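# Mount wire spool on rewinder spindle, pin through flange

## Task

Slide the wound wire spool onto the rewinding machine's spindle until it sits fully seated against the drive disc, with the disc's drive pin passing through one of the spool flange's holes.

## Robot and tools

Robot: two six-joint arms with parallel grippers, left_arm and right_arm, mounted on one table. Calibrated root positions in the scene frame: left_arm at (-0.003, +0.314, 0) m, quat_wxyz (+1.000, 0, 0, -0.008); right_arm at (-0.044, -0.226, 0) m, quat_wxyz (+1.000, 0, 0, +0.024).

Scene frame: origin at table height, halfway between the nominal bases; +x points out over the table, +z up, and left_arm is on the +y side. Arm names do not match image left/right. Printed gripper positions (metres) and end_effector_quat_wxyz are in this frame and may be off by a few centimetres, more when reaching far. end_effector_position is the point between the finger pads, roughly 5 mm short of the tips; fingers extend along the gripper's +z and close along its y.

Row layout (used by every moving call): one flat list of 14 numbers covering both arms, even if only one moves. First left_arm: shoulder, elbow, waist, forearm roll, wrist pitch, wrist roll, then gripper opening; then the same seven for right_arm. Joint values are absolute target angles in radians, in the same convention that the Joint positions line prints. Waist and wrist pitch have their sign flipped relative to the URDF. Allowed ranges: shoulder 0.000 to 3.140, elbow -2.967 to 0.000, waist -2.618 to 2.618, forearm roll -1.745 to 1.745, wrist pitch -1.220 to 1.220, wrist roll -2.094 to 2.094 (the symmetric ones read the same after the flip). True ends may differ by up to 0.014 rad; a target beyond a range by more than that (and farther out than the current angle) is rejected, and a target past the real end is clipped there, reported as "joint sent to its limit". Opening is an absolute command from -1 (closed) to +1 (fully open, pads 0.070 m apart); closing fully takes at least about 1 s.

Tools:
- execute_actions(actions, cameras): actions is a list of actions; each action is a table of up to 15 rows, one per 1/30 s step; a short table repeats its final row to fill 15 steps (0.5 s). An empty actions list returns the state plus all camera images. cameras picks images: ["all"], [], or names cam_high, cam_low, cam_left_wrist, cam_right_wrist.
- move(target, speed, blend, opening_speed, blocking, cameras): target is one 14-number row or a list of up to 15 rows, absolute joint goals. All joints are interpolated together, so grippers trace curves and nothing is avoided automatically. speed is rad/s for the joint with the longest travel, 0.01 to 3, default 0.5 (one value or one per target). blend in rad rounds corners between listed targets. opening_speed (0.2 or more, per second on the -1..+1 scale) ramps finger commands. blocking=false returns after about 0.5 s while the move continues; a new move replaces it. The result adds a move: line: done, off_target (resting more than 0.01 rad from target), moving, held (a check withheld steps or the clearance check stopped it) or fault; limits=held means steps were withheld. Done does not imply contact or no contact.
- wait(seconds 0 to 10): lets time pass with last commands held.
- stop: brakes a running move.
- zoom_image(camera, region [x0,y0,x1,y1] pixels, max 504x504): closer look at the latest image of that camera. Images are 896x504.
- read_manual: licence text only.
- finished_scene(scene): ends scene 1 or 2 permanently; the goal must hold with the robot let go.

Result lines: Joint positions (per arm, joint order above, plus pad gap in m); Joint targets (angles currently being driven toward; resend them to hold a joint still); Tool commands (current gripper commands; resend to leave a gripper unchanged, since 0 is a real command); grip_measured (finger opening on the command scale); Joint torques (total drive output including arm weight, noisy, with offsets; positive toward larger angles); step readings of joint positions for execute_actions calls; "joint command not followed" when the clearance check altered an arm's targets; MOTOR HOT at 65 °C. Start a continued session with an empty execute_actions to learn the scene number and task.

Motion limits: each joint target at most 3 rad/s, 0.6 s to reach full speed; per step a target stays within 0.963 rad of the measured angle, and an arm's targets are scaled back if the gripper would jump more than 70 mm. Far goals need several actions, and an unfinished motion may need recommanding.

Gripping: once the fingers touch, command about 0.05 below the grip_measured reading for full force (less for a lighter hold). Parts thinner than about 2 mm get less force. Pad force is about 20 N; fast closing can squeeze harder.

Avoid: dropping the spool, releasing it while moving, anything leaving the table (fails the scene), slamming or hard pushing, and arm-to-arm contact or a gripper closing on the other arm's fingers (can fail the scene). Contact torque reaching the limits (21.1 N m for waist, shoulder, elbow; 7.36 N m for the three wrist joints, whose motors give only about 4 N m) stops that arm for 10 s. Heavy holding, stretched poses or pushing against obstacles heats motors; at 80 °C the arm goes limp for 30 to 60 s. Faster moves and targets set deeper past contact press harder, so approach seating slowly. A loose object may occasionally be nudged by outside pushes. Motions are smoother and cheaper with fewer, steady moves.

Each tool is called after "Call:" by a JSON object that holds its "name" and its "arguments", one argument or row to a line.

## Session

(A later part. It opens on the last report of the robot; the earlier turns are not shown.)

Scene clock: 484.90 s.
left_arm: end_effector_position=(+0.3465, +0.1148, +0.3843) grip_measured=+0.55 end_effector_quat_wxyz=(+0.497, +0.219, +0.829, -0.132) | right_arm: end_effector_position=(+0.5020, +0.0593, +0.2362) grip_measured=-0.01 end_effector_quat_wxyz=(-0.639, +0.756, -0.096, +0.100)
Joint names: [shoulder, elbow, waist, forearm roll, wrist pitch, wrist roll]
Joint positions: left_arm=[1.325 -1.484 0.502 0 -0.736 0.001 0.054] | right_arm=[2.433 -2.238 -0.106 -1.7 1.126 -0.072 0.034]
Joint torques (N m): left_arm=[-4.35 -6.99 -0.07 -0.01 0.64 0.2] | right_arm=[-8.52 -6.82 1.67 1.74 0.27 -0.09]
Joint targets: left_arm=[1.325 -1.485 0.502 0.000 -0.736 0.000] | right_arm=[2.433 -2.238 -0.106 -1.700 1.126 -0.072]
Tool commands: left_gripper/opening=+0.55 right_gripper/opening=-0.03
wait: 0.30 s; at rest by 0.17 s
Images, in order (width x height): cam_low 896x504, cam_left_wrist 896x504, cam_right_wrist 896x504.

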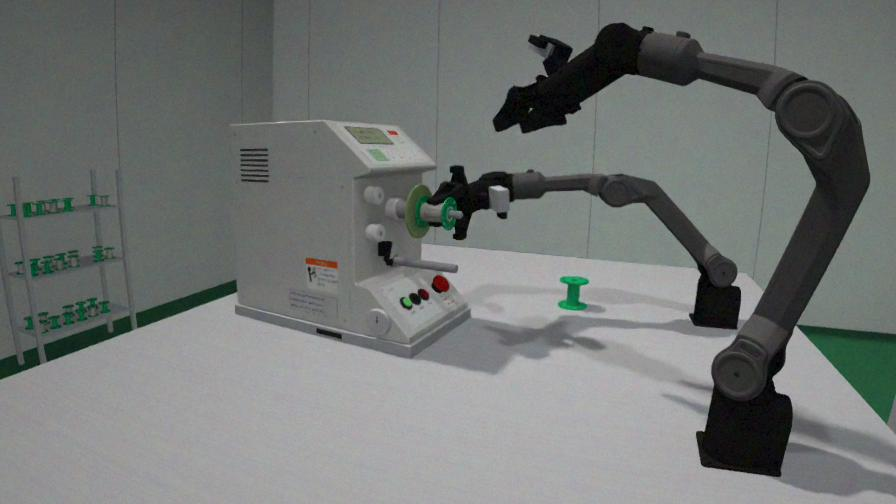

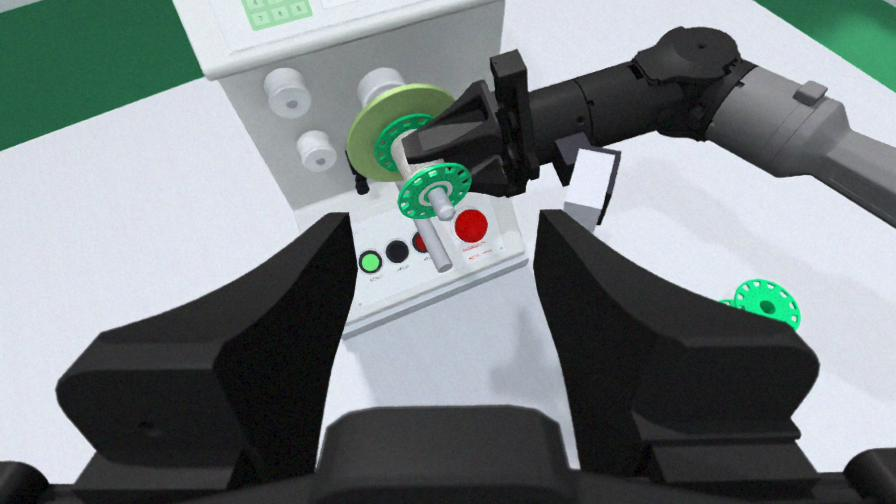

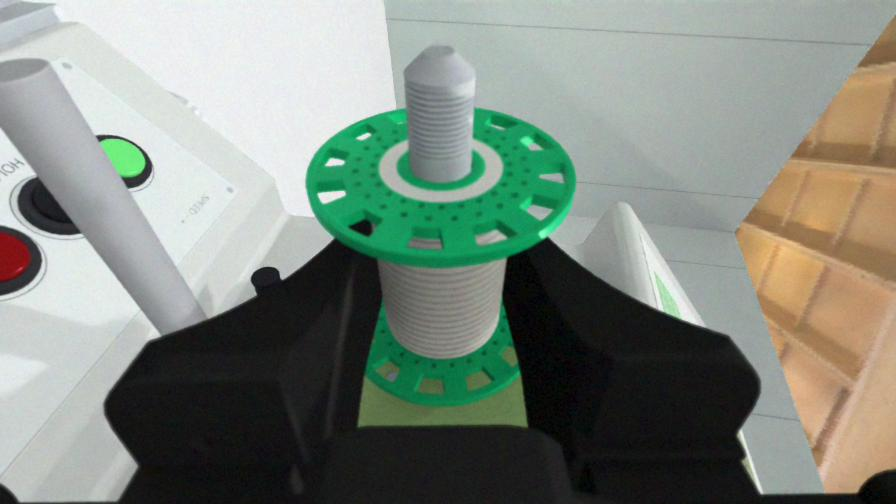

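Call:
{"name": "move", "arguments": {
  "target": [1.3254,-1.4848,0.502,0,-0.736,0,0.55,2.4512,-2.2731,-0.1044,-1.7087,1.1305,-0.0531,-0.03],
  "speed": 0.08
}}

Call:
{"name": "wait", "arguments": {
  "seconds": 0.3,
  "cameras": ["cam_left_wrist", "cam_low", "cam_right_wrist"]
}}

Call:
{"name": "zoom_image", "arguments": {
  "camera": "cam_right_wrist",
  "region": [340, 320, 550, 430]
}}

Call:
{"name": "zoom_image", "arguments": {
  "camera": "cam_low",
  "region": [395, 175, 505, 245]
}}

Scene clock: 489.63 s.
left_arm: end_effector_position=(+0.3465, +0.1148, +0.3843) grip_measured=+0.55 end_effector_quat_wxyz=(+0.497, +0.219, +0.829, -0.132) | right_arm: end_effector_position=(+0.5045, +0.0594, +0.2364) grip_measured=-0.02 end_effector_quat_wxyz=(-0.640, +0.756, -0.095, +0.099)
Joint names: [shoulder, elbow, waist, forearm roll, wrist pitch, wrist roll]
Joint positions: left_arm=[1.325 -1.484 0.502 0 -0.736 0.001 0.054] | right_arm=[2.451 -2.273 -0.105 -1.708 1.131 -0.053 0.034]
Joint torques (N m): left_arm=[-4.39 -6.88 -0.13 -0.03 0.63 0.19] | right_arm=[-8.54 -7.92 1.68 1.88 0.16 -0.07]
Joint targets: left_arm=[1.325 -1.485 0.502 0.000 -0.736 0.000] | right_arm=[2.451 -2.273 -0.104 -1.709 1.130 -0.053]
move: done

Scene clock: 489.93 s.
left_arm: end_effector_position=(+0.3465, +0.1148, +0.3843) grip_measured=+0.55 end_effector_quat_wxyz=(+0.497, +0.219, +0.829, -0.132) | right_arm: end_effector_position=(+0.5045, +0.0594, +0.2364) grip_measured=-0.02 end_effector_quat_wxyz=(-0.640, +0.756, -0.095, +0.099)
Joint names: [shoulder, elbow, waist, forearm roll, wrist pitch, wrist roll]
Joint positions: left_arm=[1.325 -1.484 0.502 0 -0.736 0.001 0.054] | right_arm=[2.451 -2.273 -0.105 -1.708 1.131 -0.053 0.034]
Joint torques (N m): left_arm=[-4.42 -6.89 -0.16 -0.03 0.62 0.19] | right_arm=[-8.53 -7.8 1.88 1.88 0.12 -0.1]
Joint targets: left_arm=[1.325 -1.485 0.502 0.000 -0.736 0.000] | right_arm=[2.451 -2.273 -0.104 -1.709 1.130 -0.053]
Tool commands: left_gripper/opening=+0.55 right_gripper/opening=-0.03
wait: 0.30 s; at rest by 0.17 s
Images, in order (width x height): cam_low 896x504, cam_left_wrist 896x504, cam_right_wrist 896x504.

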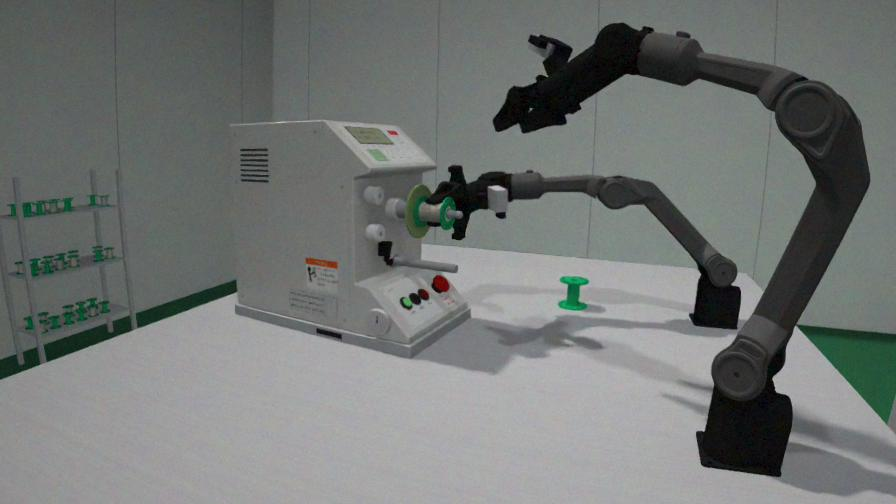

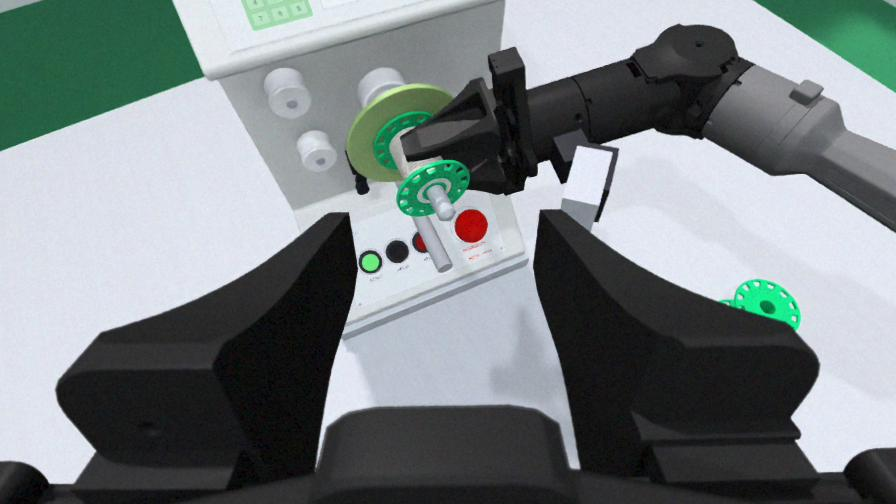

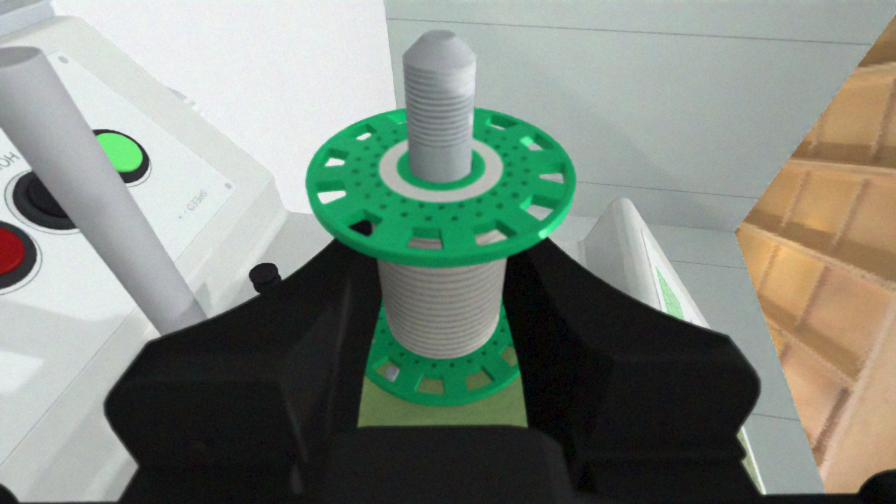

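Scaled by 2.400 from the camera's 896x504 image, which has a finer 1280x720 frame.

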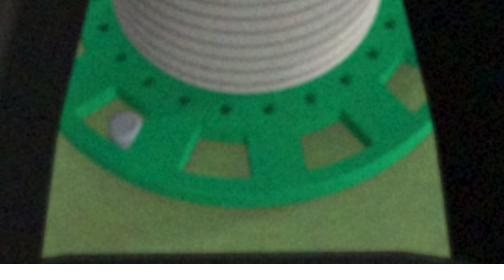

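Scaled by 4.582 from the camera's 896x504 image, which has a finer 1280x720 frame.

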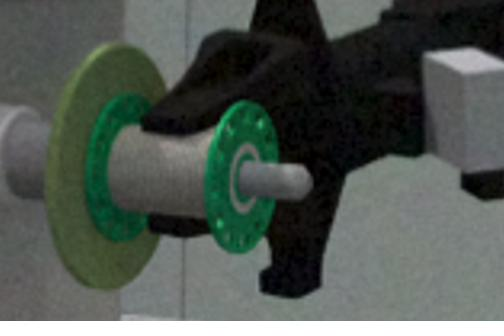

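Call:
{"name": "move", "arguments": {
  "target": [1.3254,-1.4848,0.502,0,-0.736,0,0.55,2.4698,-2.3097,-0.1031,-1.7171,1.1346,-0.0337,-0.03],
  "speed": 0.08
}}

Call:
{"name": "wait", "arguments": {
  "seconds": 0.3,
  "cameras": ["cam_left_wrist", "cam_low", "cam_right_wrist"]
}}

Call:
{"name": "zoom_image", "arguments": {
  "camera": "cam_right_wrist",
  "region": [340, 320, 550, 430]
}}

Call:
{"name": "zoom_image", "arguments": {
  "camera": "cam_low",
  "region": [395, 175, 505, 245]
}}

Call:
{"name": "zoom_image", "arguments": {
  "camera": "cam_left_wrist",
  "region": [340, 80, 480, 220]
}}

Scene clock: 493.10 s.
left_arm: end_effector_position=(+0.3465, +0.1148, +0.3843) grip_measured=+0.55 end_effector_quat_wxyz=(+0.497, +0.219, +0.829, -0.132) | right_arm: end_effector_position=(+0.5064, +0.0591, +0.2362) grip_measured=-0.02 end_effector_quat_wxyz=(-0.640, +0.757, -0.094, +0.098)
Joint names: [shoulder, elbow, waist, forearm roll, wrist pitch, wrist roll]
Joint positions: left_arm=[1.325 -1.484 0.502 0 -0.736 0.001 0.054] | right_arm=[2.469 -2.309 -0.103 -1.718 1.139 -0.033 0.034]
Joint torques (N m): left_arm=[-4.43 -6.8 -0.17 -0.03 0.62 0.19] | right_arm=[-7.75 -8.58 1.79 2.28 -2.62 -0.29]
Joint targets: left_arm=[1.325 -1.485 0.502 0.000 -0.736 0.000] | right_arm=[2.470 -2.310 -0.103 -1.717 1.135 -0.034]
move: done

Scene clock: 493.40 s.
left_arm: end_effector_position=(+0.3465, +0.1148, +0.3843) grip_measured=+0.55 end_effector_quat_wxyz=(+0.497, +0.219, +0.829, -0.132) | right_arm: end_effector_position=(+0.5064, +0.0591, +0.2362) grip_measured=-0.02 end_effector_quat_wxyz=(-0.640, +0.757, -0.094, +0.098)
Joint names: [shoulder, elbow, waist, forearm roll, wrist pitch, wrist roll]
Joint positions: left_arm=[1.325 -1.484 0.502 0 -0.736 0.001 0.054] | right_arm=[2.469 -2.309 -0.103 -1.718 1.139 -0.033 0.034]
Joint torques (N m): left_arm=[-4.43 -6.78 -0.18 -0.03 0.62 0.19] | right_arm=[-7.51 -8.99 1.78 2.66 -4.14 -0.32]
Joint targets: left_arm=[1.325 -1.485 0.502 0.000 -0.736 0.000] | right_arm=[2.470 -2.310 -0.103 -1.717 1.135 -0.034]
Tool commands: left_gripper/opening=+0.55 right_gripper/opening=-0.03
wait: 0.30 s; at rest by 0.17 s
Images, in order (width x height): cam_low 896x504, cam_left_wrist 896x504, cam_right_wrist 896x504.

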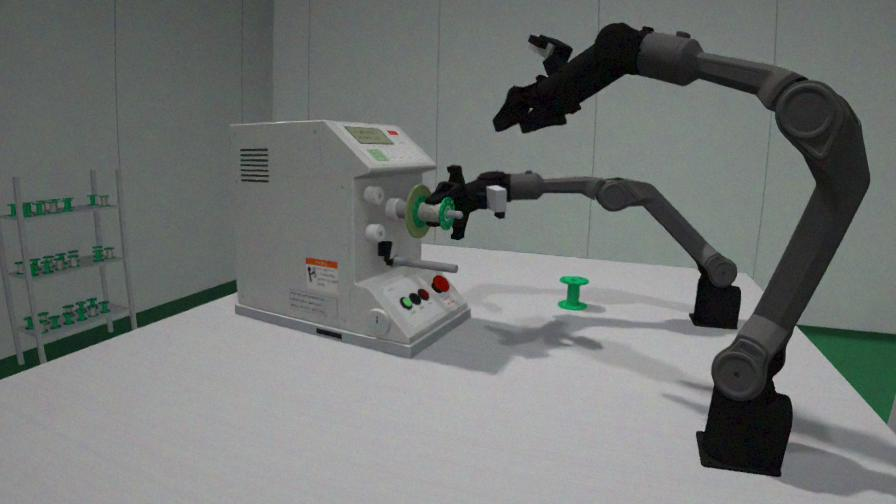

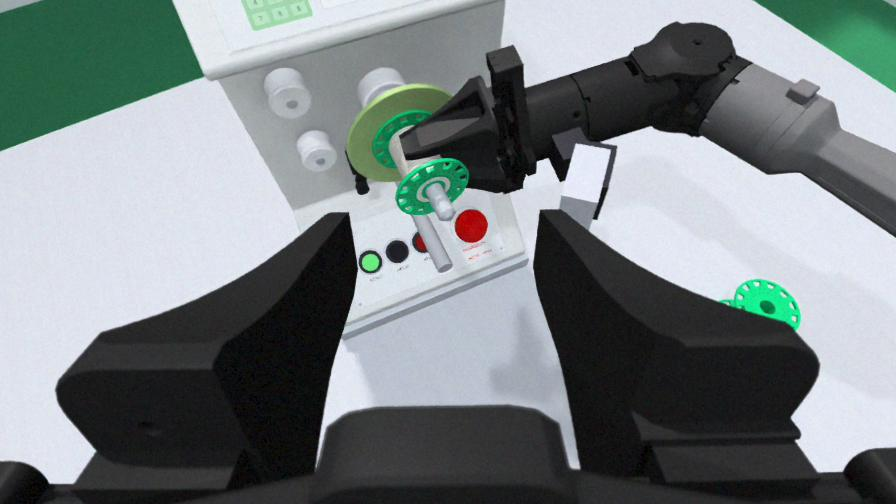

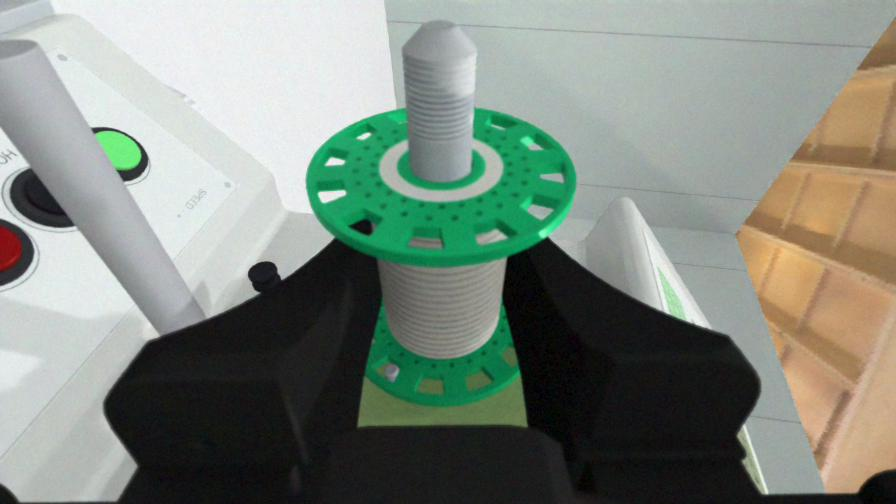

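Scaled by 2.400 from the camera's 896x504 image, which has a finer 1280x720 frame.

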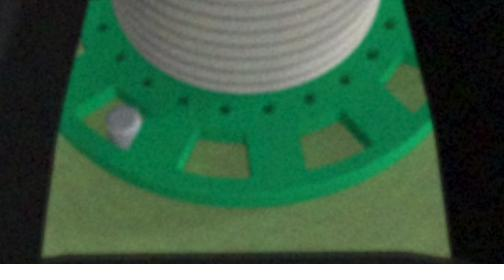

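Scaled by 4.582 from the camera's 896x504 image, which has a finer 1280x720 frame.

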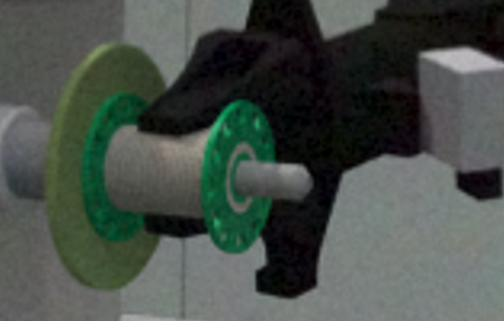

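Scaled by 3.600 from the camera's 896x504 image, which has a finer 1280x720 frame.

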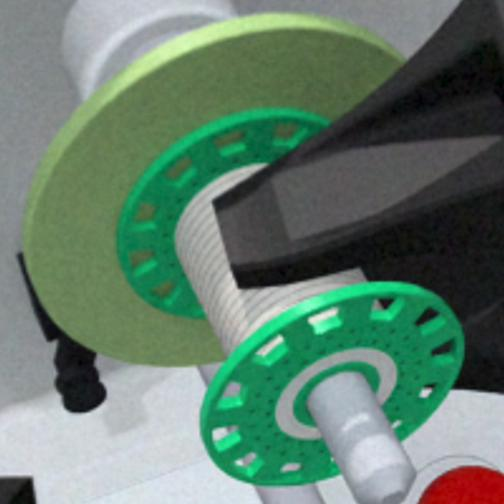

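Call:
{"name": "move", "arguments": {
  "target": [
    [1.3254,-1.4848,0.502,0,-0.736,0,0.55,2.4640,-2.2980,-0.1035,-1.7145,1.1335,-0.0397,-0.03],
    [1.3254,-1.4848,0.502,0,-0.736,0,0.55,2.4640,-2.2980,-0.1035,-1.7145,1.1335,-0.0397,0.10]
  ],
  "speed": 0.08,
  "opening_speed": 0.3
}}

Call:
{"name": "wait", "arguments": {
  "seconds": 0.3,
  "cameras": ["cam_left_wrist", "cam_low", "cam_right_wrist"]
}}

Call:
{"name": "zoom_image", "arguments": {
  "camera": "cam_right_wrist",
  "region": [340, 320, 550, 430]
}}

Call:
{"name": "zoom_image", "arguments": {
  "camera": "cam_low",
  "region": [400, 180, 480, 245]
}}

Call:
{"name": "zoom_image", "arguments": {
  "camera": "cam_left_wrist",
  "region": [340, 80, 480, 220]
}}

Scene clock: 500.13 s.
left_arm: end_effector_position=(+0.3465, +0.1148, +0.3843) grip_measured=+0.55 end_effector_quat_wxyz=(+0.497, +0.219, +0.829, -0.132) | right_arm: end_effector_position=(+0.5066, +0.0587, +0.2369) grip_measured=+0.10 end_effector_quat_wxyz=(-0.640, +0.756, -0.095, +0.100)
Joint names: [shoulder, elbow, waist, forearm roll, wrist pitch, wrist roll]
Joint positions: left_arm=[1.325 -1.484 0.502 0 -0.736 0.001 0.054] | right_arm=[2.463 -2.299 -0.103 -1.714 1.133 -0.04 0.039]
Joint torques (N m): left_arm=[-4.51 -6.65 -0.19 -0.04 0.61 0.19] | right_arm=[-7.9 -6.07 0.05 1.08 0.26 0.05]
Motor temperatures (°C): left_arm=[32 32 34 34 34 29] | right_arm=[50 34 30 49 47 28]
Joint targets: left_arm=[1.325 -1.485 0.502 0.000 -0.736 0.000] | right_arm=[2.464 -2.298 -0.103 -1.714 1.134 -0.040]
move: done

Scene clock: 500.43 s.
left_arm: end_effector_position=(+0.3465, +0.1148, +0.3843) grip_measured=+0.55 end_effector_quat_wxyz=(+0.497, +0.219, +0.829, -0.132) | right_arm: end_effector_position=(+0.5066, +0.0587, +0.2367) grip_measured=+0.10 end_effector_quat_wxyz=(-0.640, +0.756, -0.095, +0.100)
Joint names: [shoulder, elbow, waist, forearm roll, wrist pitch, wrist roll]
Joint positions: left_arm=[1.325 -1.484 0.502 0 -0.736 0.001 0.054] | right_arm=[2.463 -2.299 -0.103 -1.714 1.133 -0.04 0.039]
Joint torques (N m): left_arm=[-4.48 -6.68 -0.2 -0.04 0.6 0.19] | right_arm=[-7.5 -5.39 -0.02 1.06 0.24 0.04]
Joint targets: left_arm=[1.325 -1.485 0.502 0.000 -0.736 0.000] | right_arm=[2.464 -2.298 -0.103 -1.714 1.133 -0.040]
Tool commands: left_gripper/opening=+0.55 right_gripper/opening=+0.1
wait: 0.30 s; at rest by 0.17 s
Images, in order (width x height): cam_low 896x504, cam_left_wrist 896x504, cam_right_wrist 896x504.

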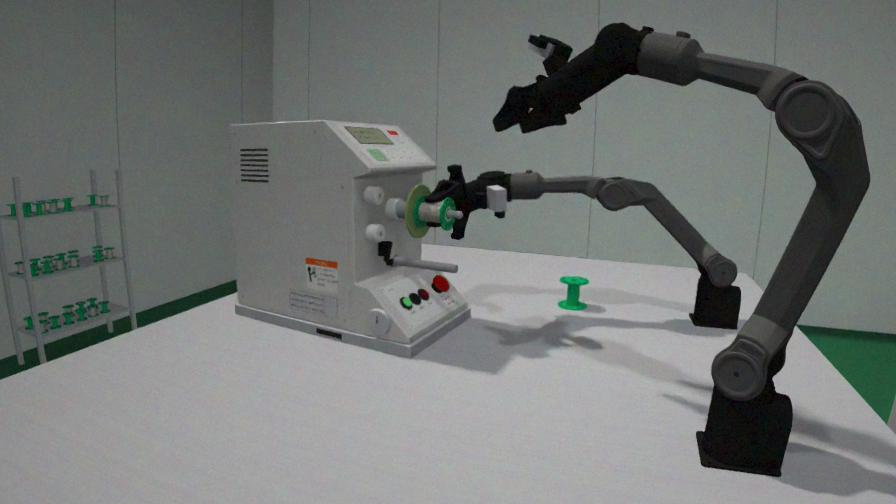

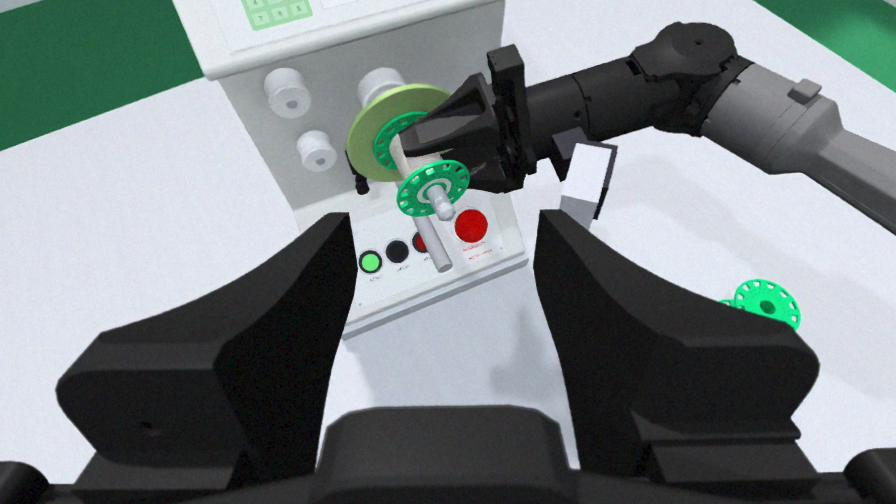

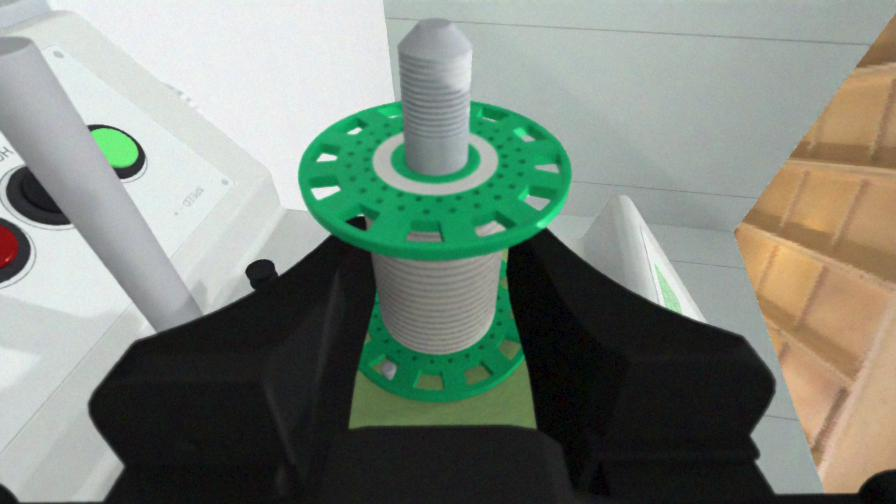

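Scaled by 2.400 from the camera's 896x504 image, which has a finer 1280x720 frame.

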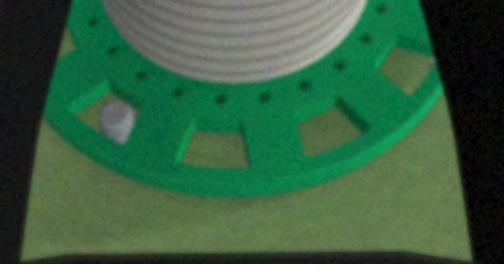

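Scaled by 6.300 from the camera's 896x504 image, which has a finer 1280x720 frame.

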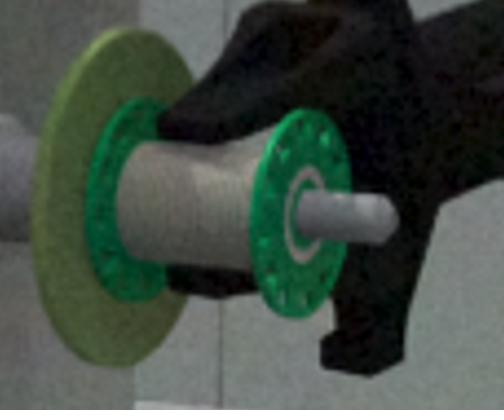

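Scaled by 3.600 from the camera's 896x504 image, which has a finer 1280x720 frame.

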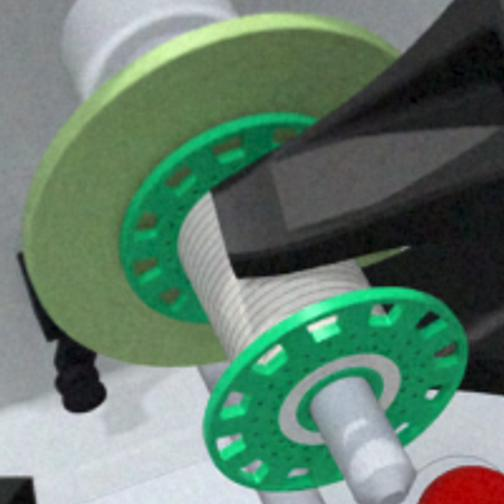

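Call:
{"name": "zoom_image", "arguments": {
  "camera": "cam_left_wrist",
  "region": [365, 100, 445, 180]
}}

Call:
{"name": "zoom_image", "arguments": {
  "camera": "cam_low",
  "region": [404, 184, 434, 240]
}}

Call:
{"name": "zoom_image", "arguments": {
  "camera": "cam_right_wrist",
  "region": [350, 330, 440, 420]
}}

Scaled by 6.300 from the camera's 896x504 image, which has a finer 1280x720 frame.

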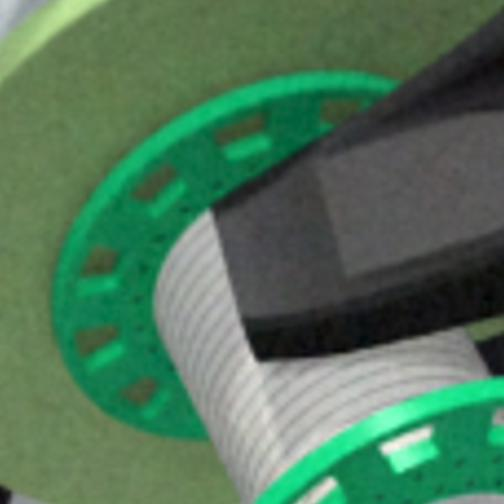

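Scaled by 9.000 from the camera's 896x504 image, which has a finer 1280x720 frame.

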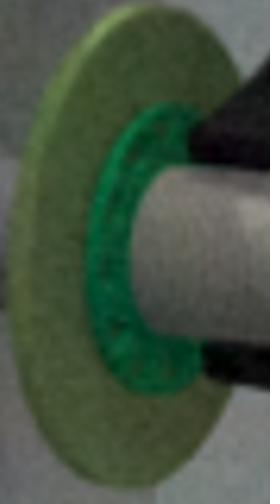

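Scaled by 5.600 from the camera's 896x504 image, which has a finer 1280x720 frame.

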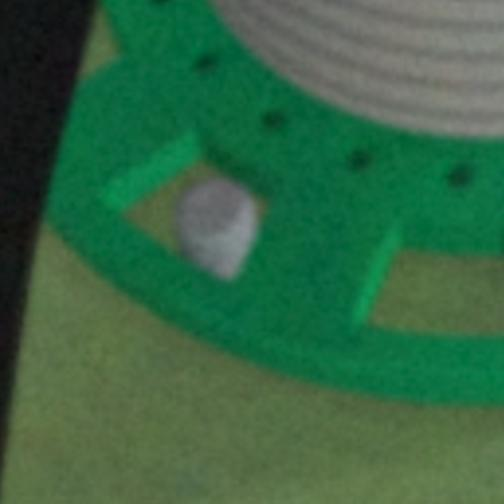

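Call:
{"name": "execute_actions", "arguments": {
  "actions": []
}}

Scene clock: 518.23 s.
left_arm: end_effector_position=(+0.3465, +0.1148, +0.3843) grip_measured=+0.55 end_effector_quat_wxyz=(+0.497, +0.219, +0.829, -0.132) | right_arm: end_effector_position=(+0.5066, +0.0587, +0.2367) grip_measured=+0.10 end_effector_quat_wxyz=(-0.640, +0.756, -0.095, +0.100)
Joint names: [shoulder, elbow, waist, forearm roll, wrist pitch, wrist roll]
Joint positions: left_arm=[1.325 -1.484 0.502 0 -0.736 0.001 0.054] | right_arm=[2.463 -2.299 -0.103 -1.714 1.133 -0.04 0.039]
Joint torques (N m): left_arm=[-4.55 -6.62 -0.2 -0.05 0.6 0.19] | right_arm=[-7.09 -4.51 -0.01 1.07 0.22 0.02]
Motor temperatures (°C): left_arm=[32 32 34 34 34 29] | right_arm=[48 33 30 42 42 28]
Joint targets: left_arm=[1.325 -1.485 0.502 0.000 -0.736 0.000] | right_arm=[2.464 -2.298 -0.104 -1.714 1.134 -0.040]
Tool commands: left_gripper/opening=+0.55 right_gripper/opening=+0.1

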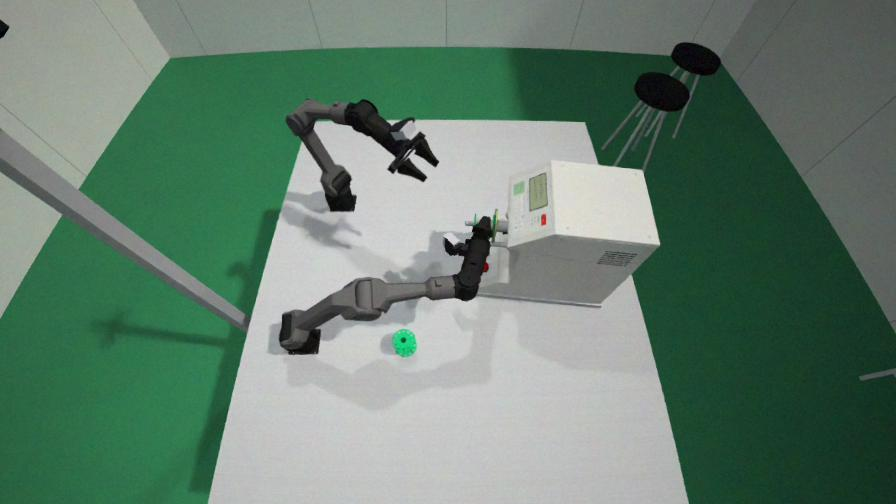

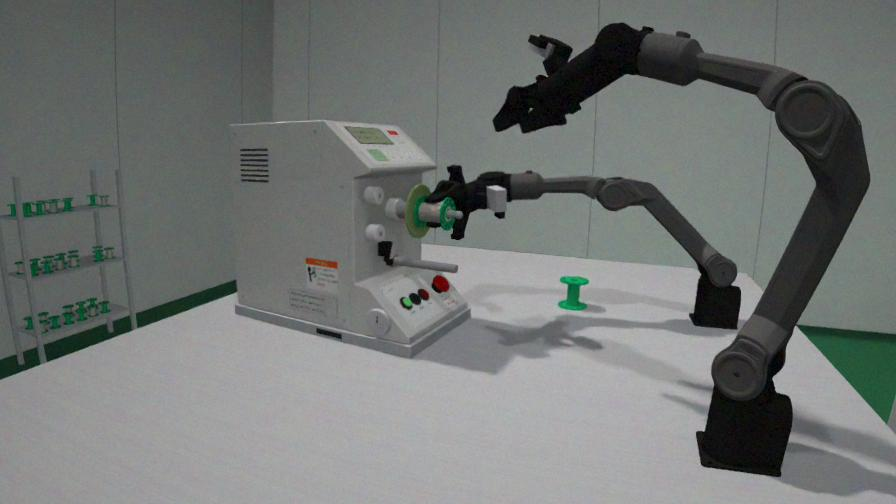

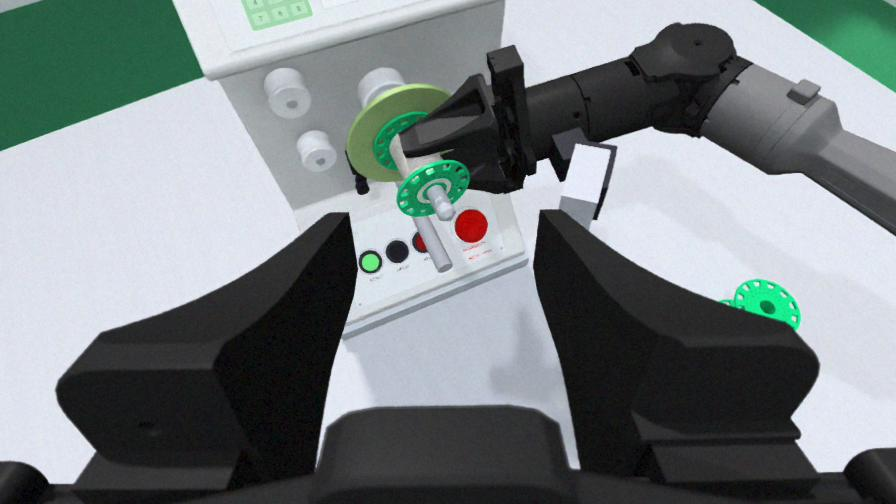

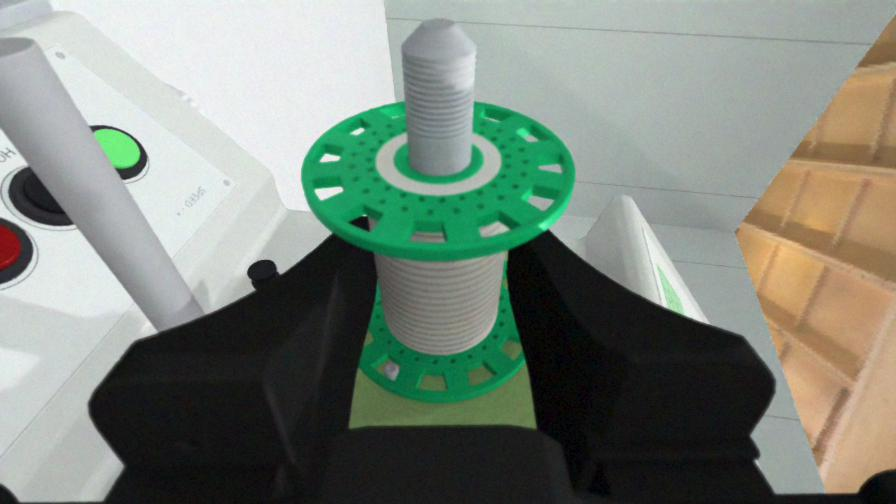

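Call:
{"name": "zoom_image", "arguments": {
  "camera": "cam_right_wrist",
  "region": [340, 320, 550, 440]
}}

Call:
{"name": "zoom_image", "arguments": {
  "camera": "cam_left_wrist",
  "region": [330, 60, 490, 230]
}}

Call:
{"name": "zoom_image", "arguments": {
  "camera": "cam_low",
  "region": [390, 175, 470, 245]
}}

Scaled by 2.400 from the camera's 896x504 image, which has a finer 1280x720 frame.

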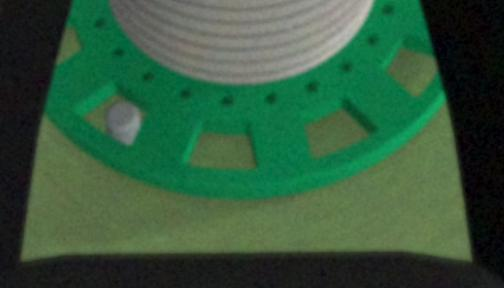

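Scaled by 2.965 from the camera's 896x504 image, which has a finer 1280x720 frame.

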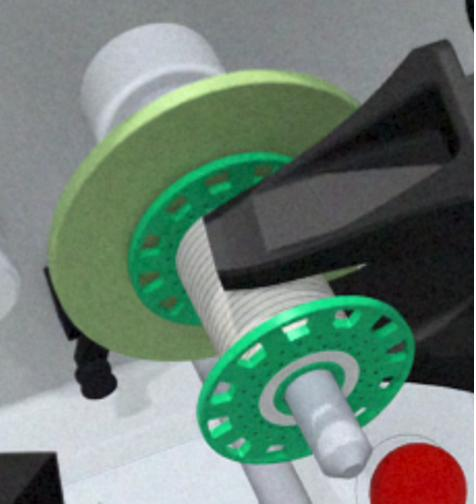

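Scaled by 6.300 from the camera's 896x504 image, which has a finer 1280x720 frame.

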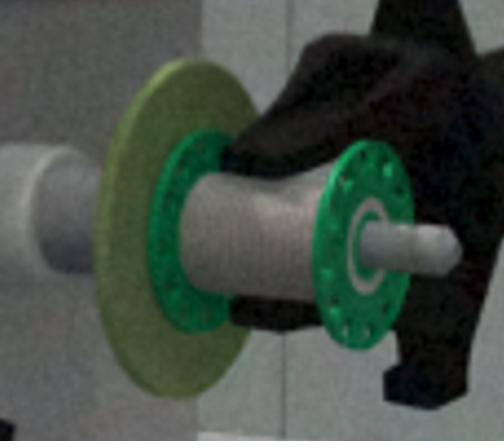

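Call:
{"name": "move", "arguments": {
  "target": [
    [1.3254,-1.4848,0.502,0,-0.736,0,0.55, 2.4640,-2.2980,-0.1035,-1.7145,1.1335,-0.0397,0.30],
    [1.3254,-1.4848,0.502,0,-0.736,0,0.55, 2.4070,-2.2070,-0.0570,-1.7022,1.1748,-0.0856,0.30],
    [1.3254,-1.4848,0.502,0,-0.736,0,0.55, 2.3572,-2.1220,-0.0140,-1.6910,1.2070,-0.1240,0.30],
    [1.3254,-1.4848,0.502,0,-0.736,0,0.55, 2.1000,-1.8000,0.0400,-1.5800,1.2000,-0.3000,0.30],
    [1.3254,-1.4848,0.502,0,-0.736,0,0.55, 1.6,-1.2,0.1,-1.3,1.12,-0.6,0.30]
  ],
  "speed": [0.3,0.3,0.3,0.6,0.8],
  "blend": [0,0.02,0.03,0.1,0],
  "opening_speed": 0.4,
  "cameras": ["all"]
}}

Scene clock: 545.17 s.
left_arm: end_effector_position=(+0.3465, +0.1148, +0.3843) grip_measured=+0.55 end_effector_quat_wxyz=(+0.497, +0.219, +0.829, -0.132) | right_arm: end_effector_position=(+0.3657, -0.0552, +0.3688) grip_measured=+0.30 end_effector_quat_wxyz=(+0.686, -0.661, +0.122, -0.276)
Joint names: [shoulder, elbow, waist, forearm roll, wrist pitch, wrist roll]
Joint positions: left_arm=[1.325 -1.484 0.502 0 -0.736 0.001 0.054] | right_arm=[1.599 -1.198 0.1 -1.3 1.12 -0.6 0.046]
Joint torques (N m): left_arm=[-4.61 -6.47 -0.17 -0.05 0.59 0.18] | right_arm=[-3.21 -6.69 1.04 0.97 0.38 0.02]
Joint targets: left_arm=[1.325 -1.485 0.502 0.000 -0.736 0.000] | right_arm=[1.600 -1.200 0.100 -1.300 1.120 -0.600]
move: done

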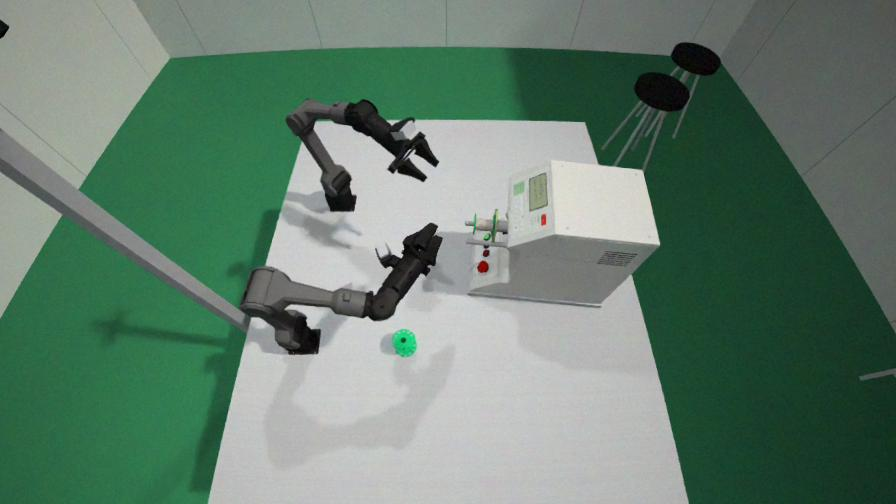

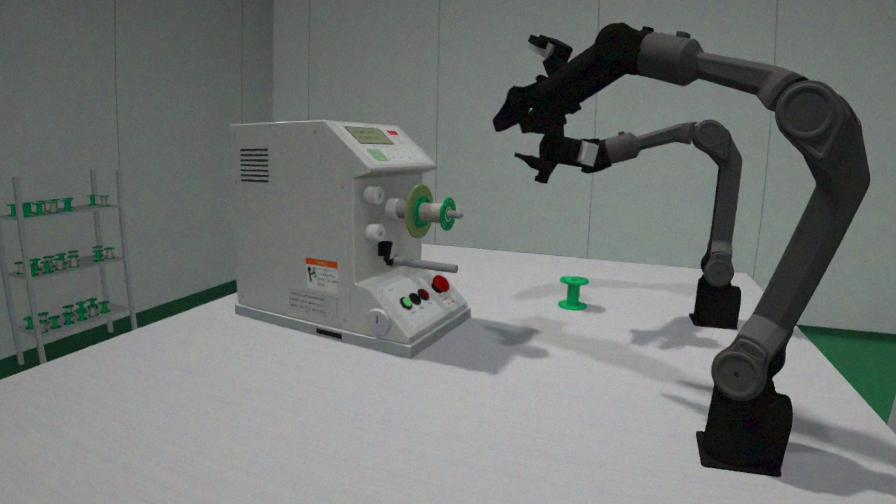

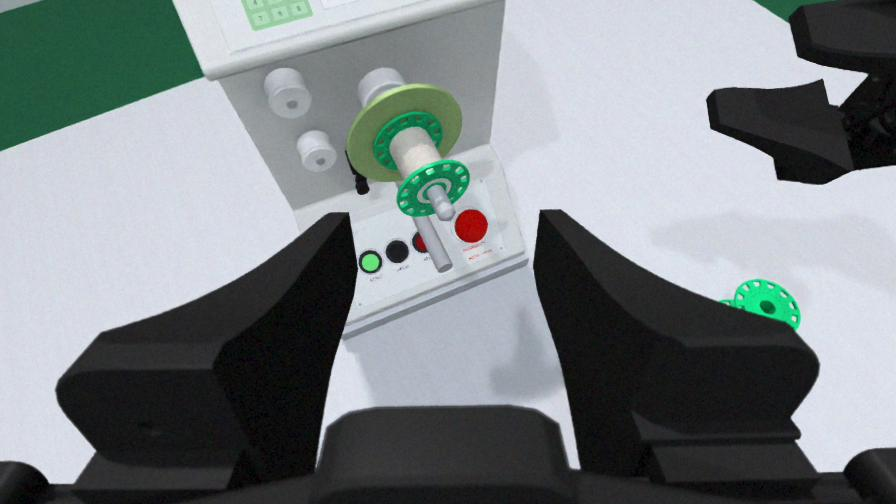

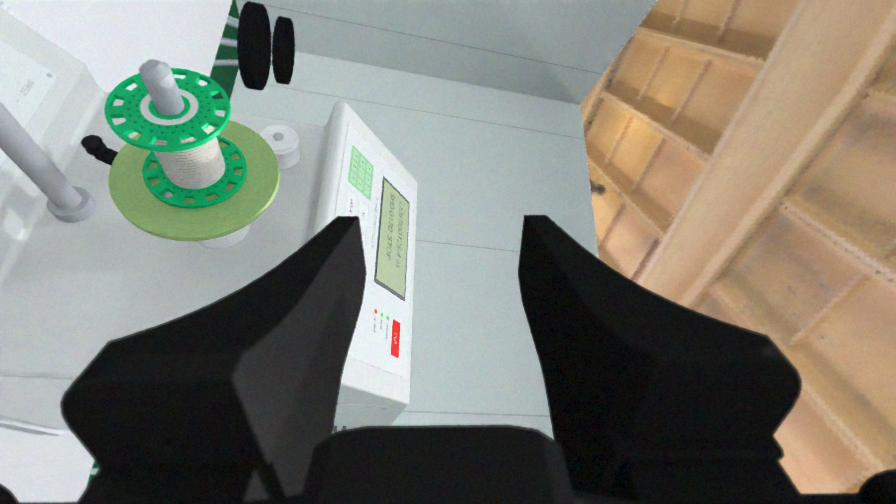

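Call:
{"name": "zoom_image", "arguments": {
  "camera": "cam_right_wrist",
  "region": [90, 40, 300, 260]
}}

Call:
{"name": "zoom_image", "arguments": {
  "camera": "cam_left_wrist",
  "region": [330, 60, 490, 230]
}}

Call:
{"name": "zoom_image", "arguments": {
  "camera": "cam_low",
  "region": [395, 175, 475, 245]
}}

Call:
{"name": "zoom_image", "arguments": {
  "camera": "cam_high",
  "region": [455, 195, 525, 245]
}}

Scaled by 2.291 from the camera's 896x504 image, which has a finer 1280x720 frame.

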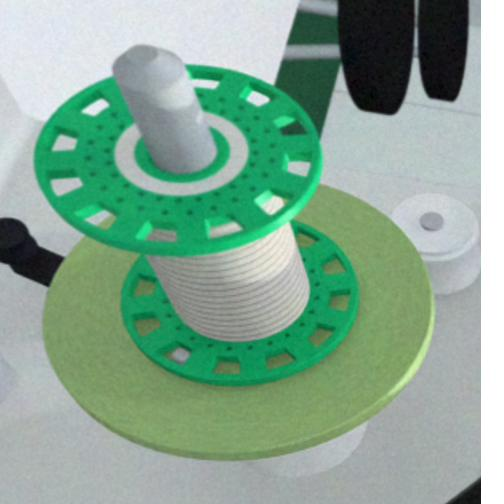

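Scaled by 2.965 from the camera's 896x504 image, which has a finer 1280x720 frame.

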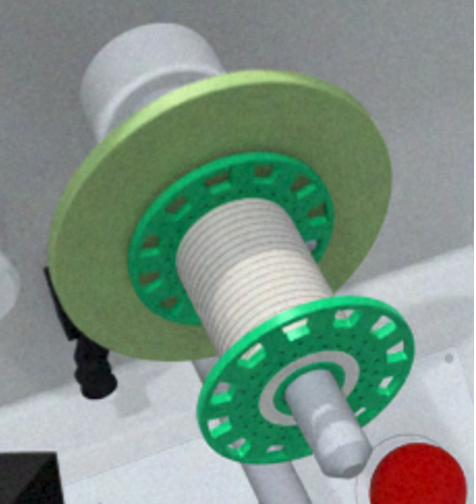

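Scaled by 6.300 from the camera's 896x504 image, which has a finer 1280x720 frame.

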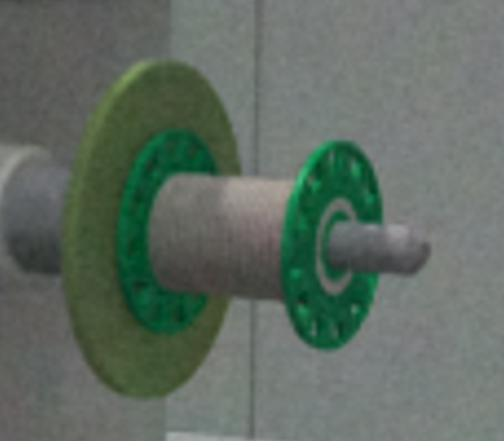

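Scaled by 7.200 from the camera's 896x504 image, which has a finer 1280x720 frame.

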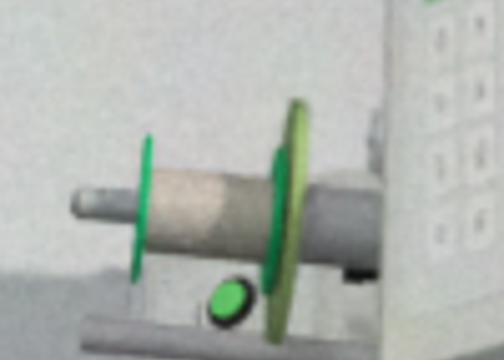

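Call:
{"name": "zoom_image", "arguments": {
  "camera": "cam_high",
  "region": [486, 206, 502, 246]
}}

Call:
{"name": "zoom_image", "arguments": {
  "camera": "cam_left_wrist",
  "region": [365, 100, 455, 180]
}}

Call:
{"name": "zoom_image", "arguments": {
  "camera": "cam_right_wrist",
  "region": [135, 130, 255, 220]
}}

Scaled by 12.600 from the camera's 896x504 image, which has a finer 1280x720 frame.

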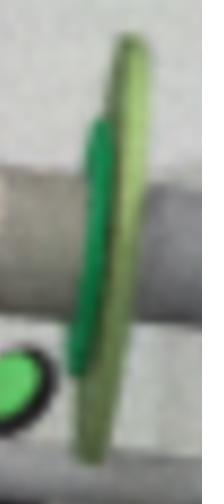

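Scaled by 5.600 from the camera's 896x504 image, which has a finer 1280x720 frame.

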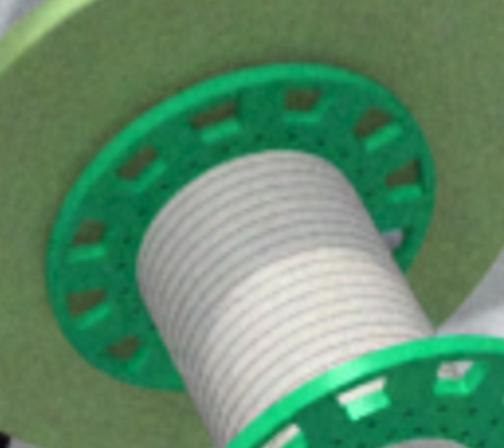

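Scaled by 4.200 from the camera's 896x504 image, which has a finer 1280x720 frame.

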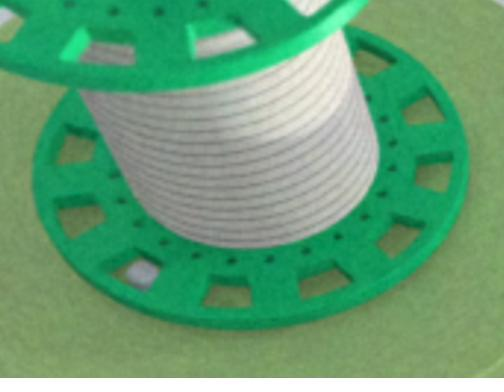

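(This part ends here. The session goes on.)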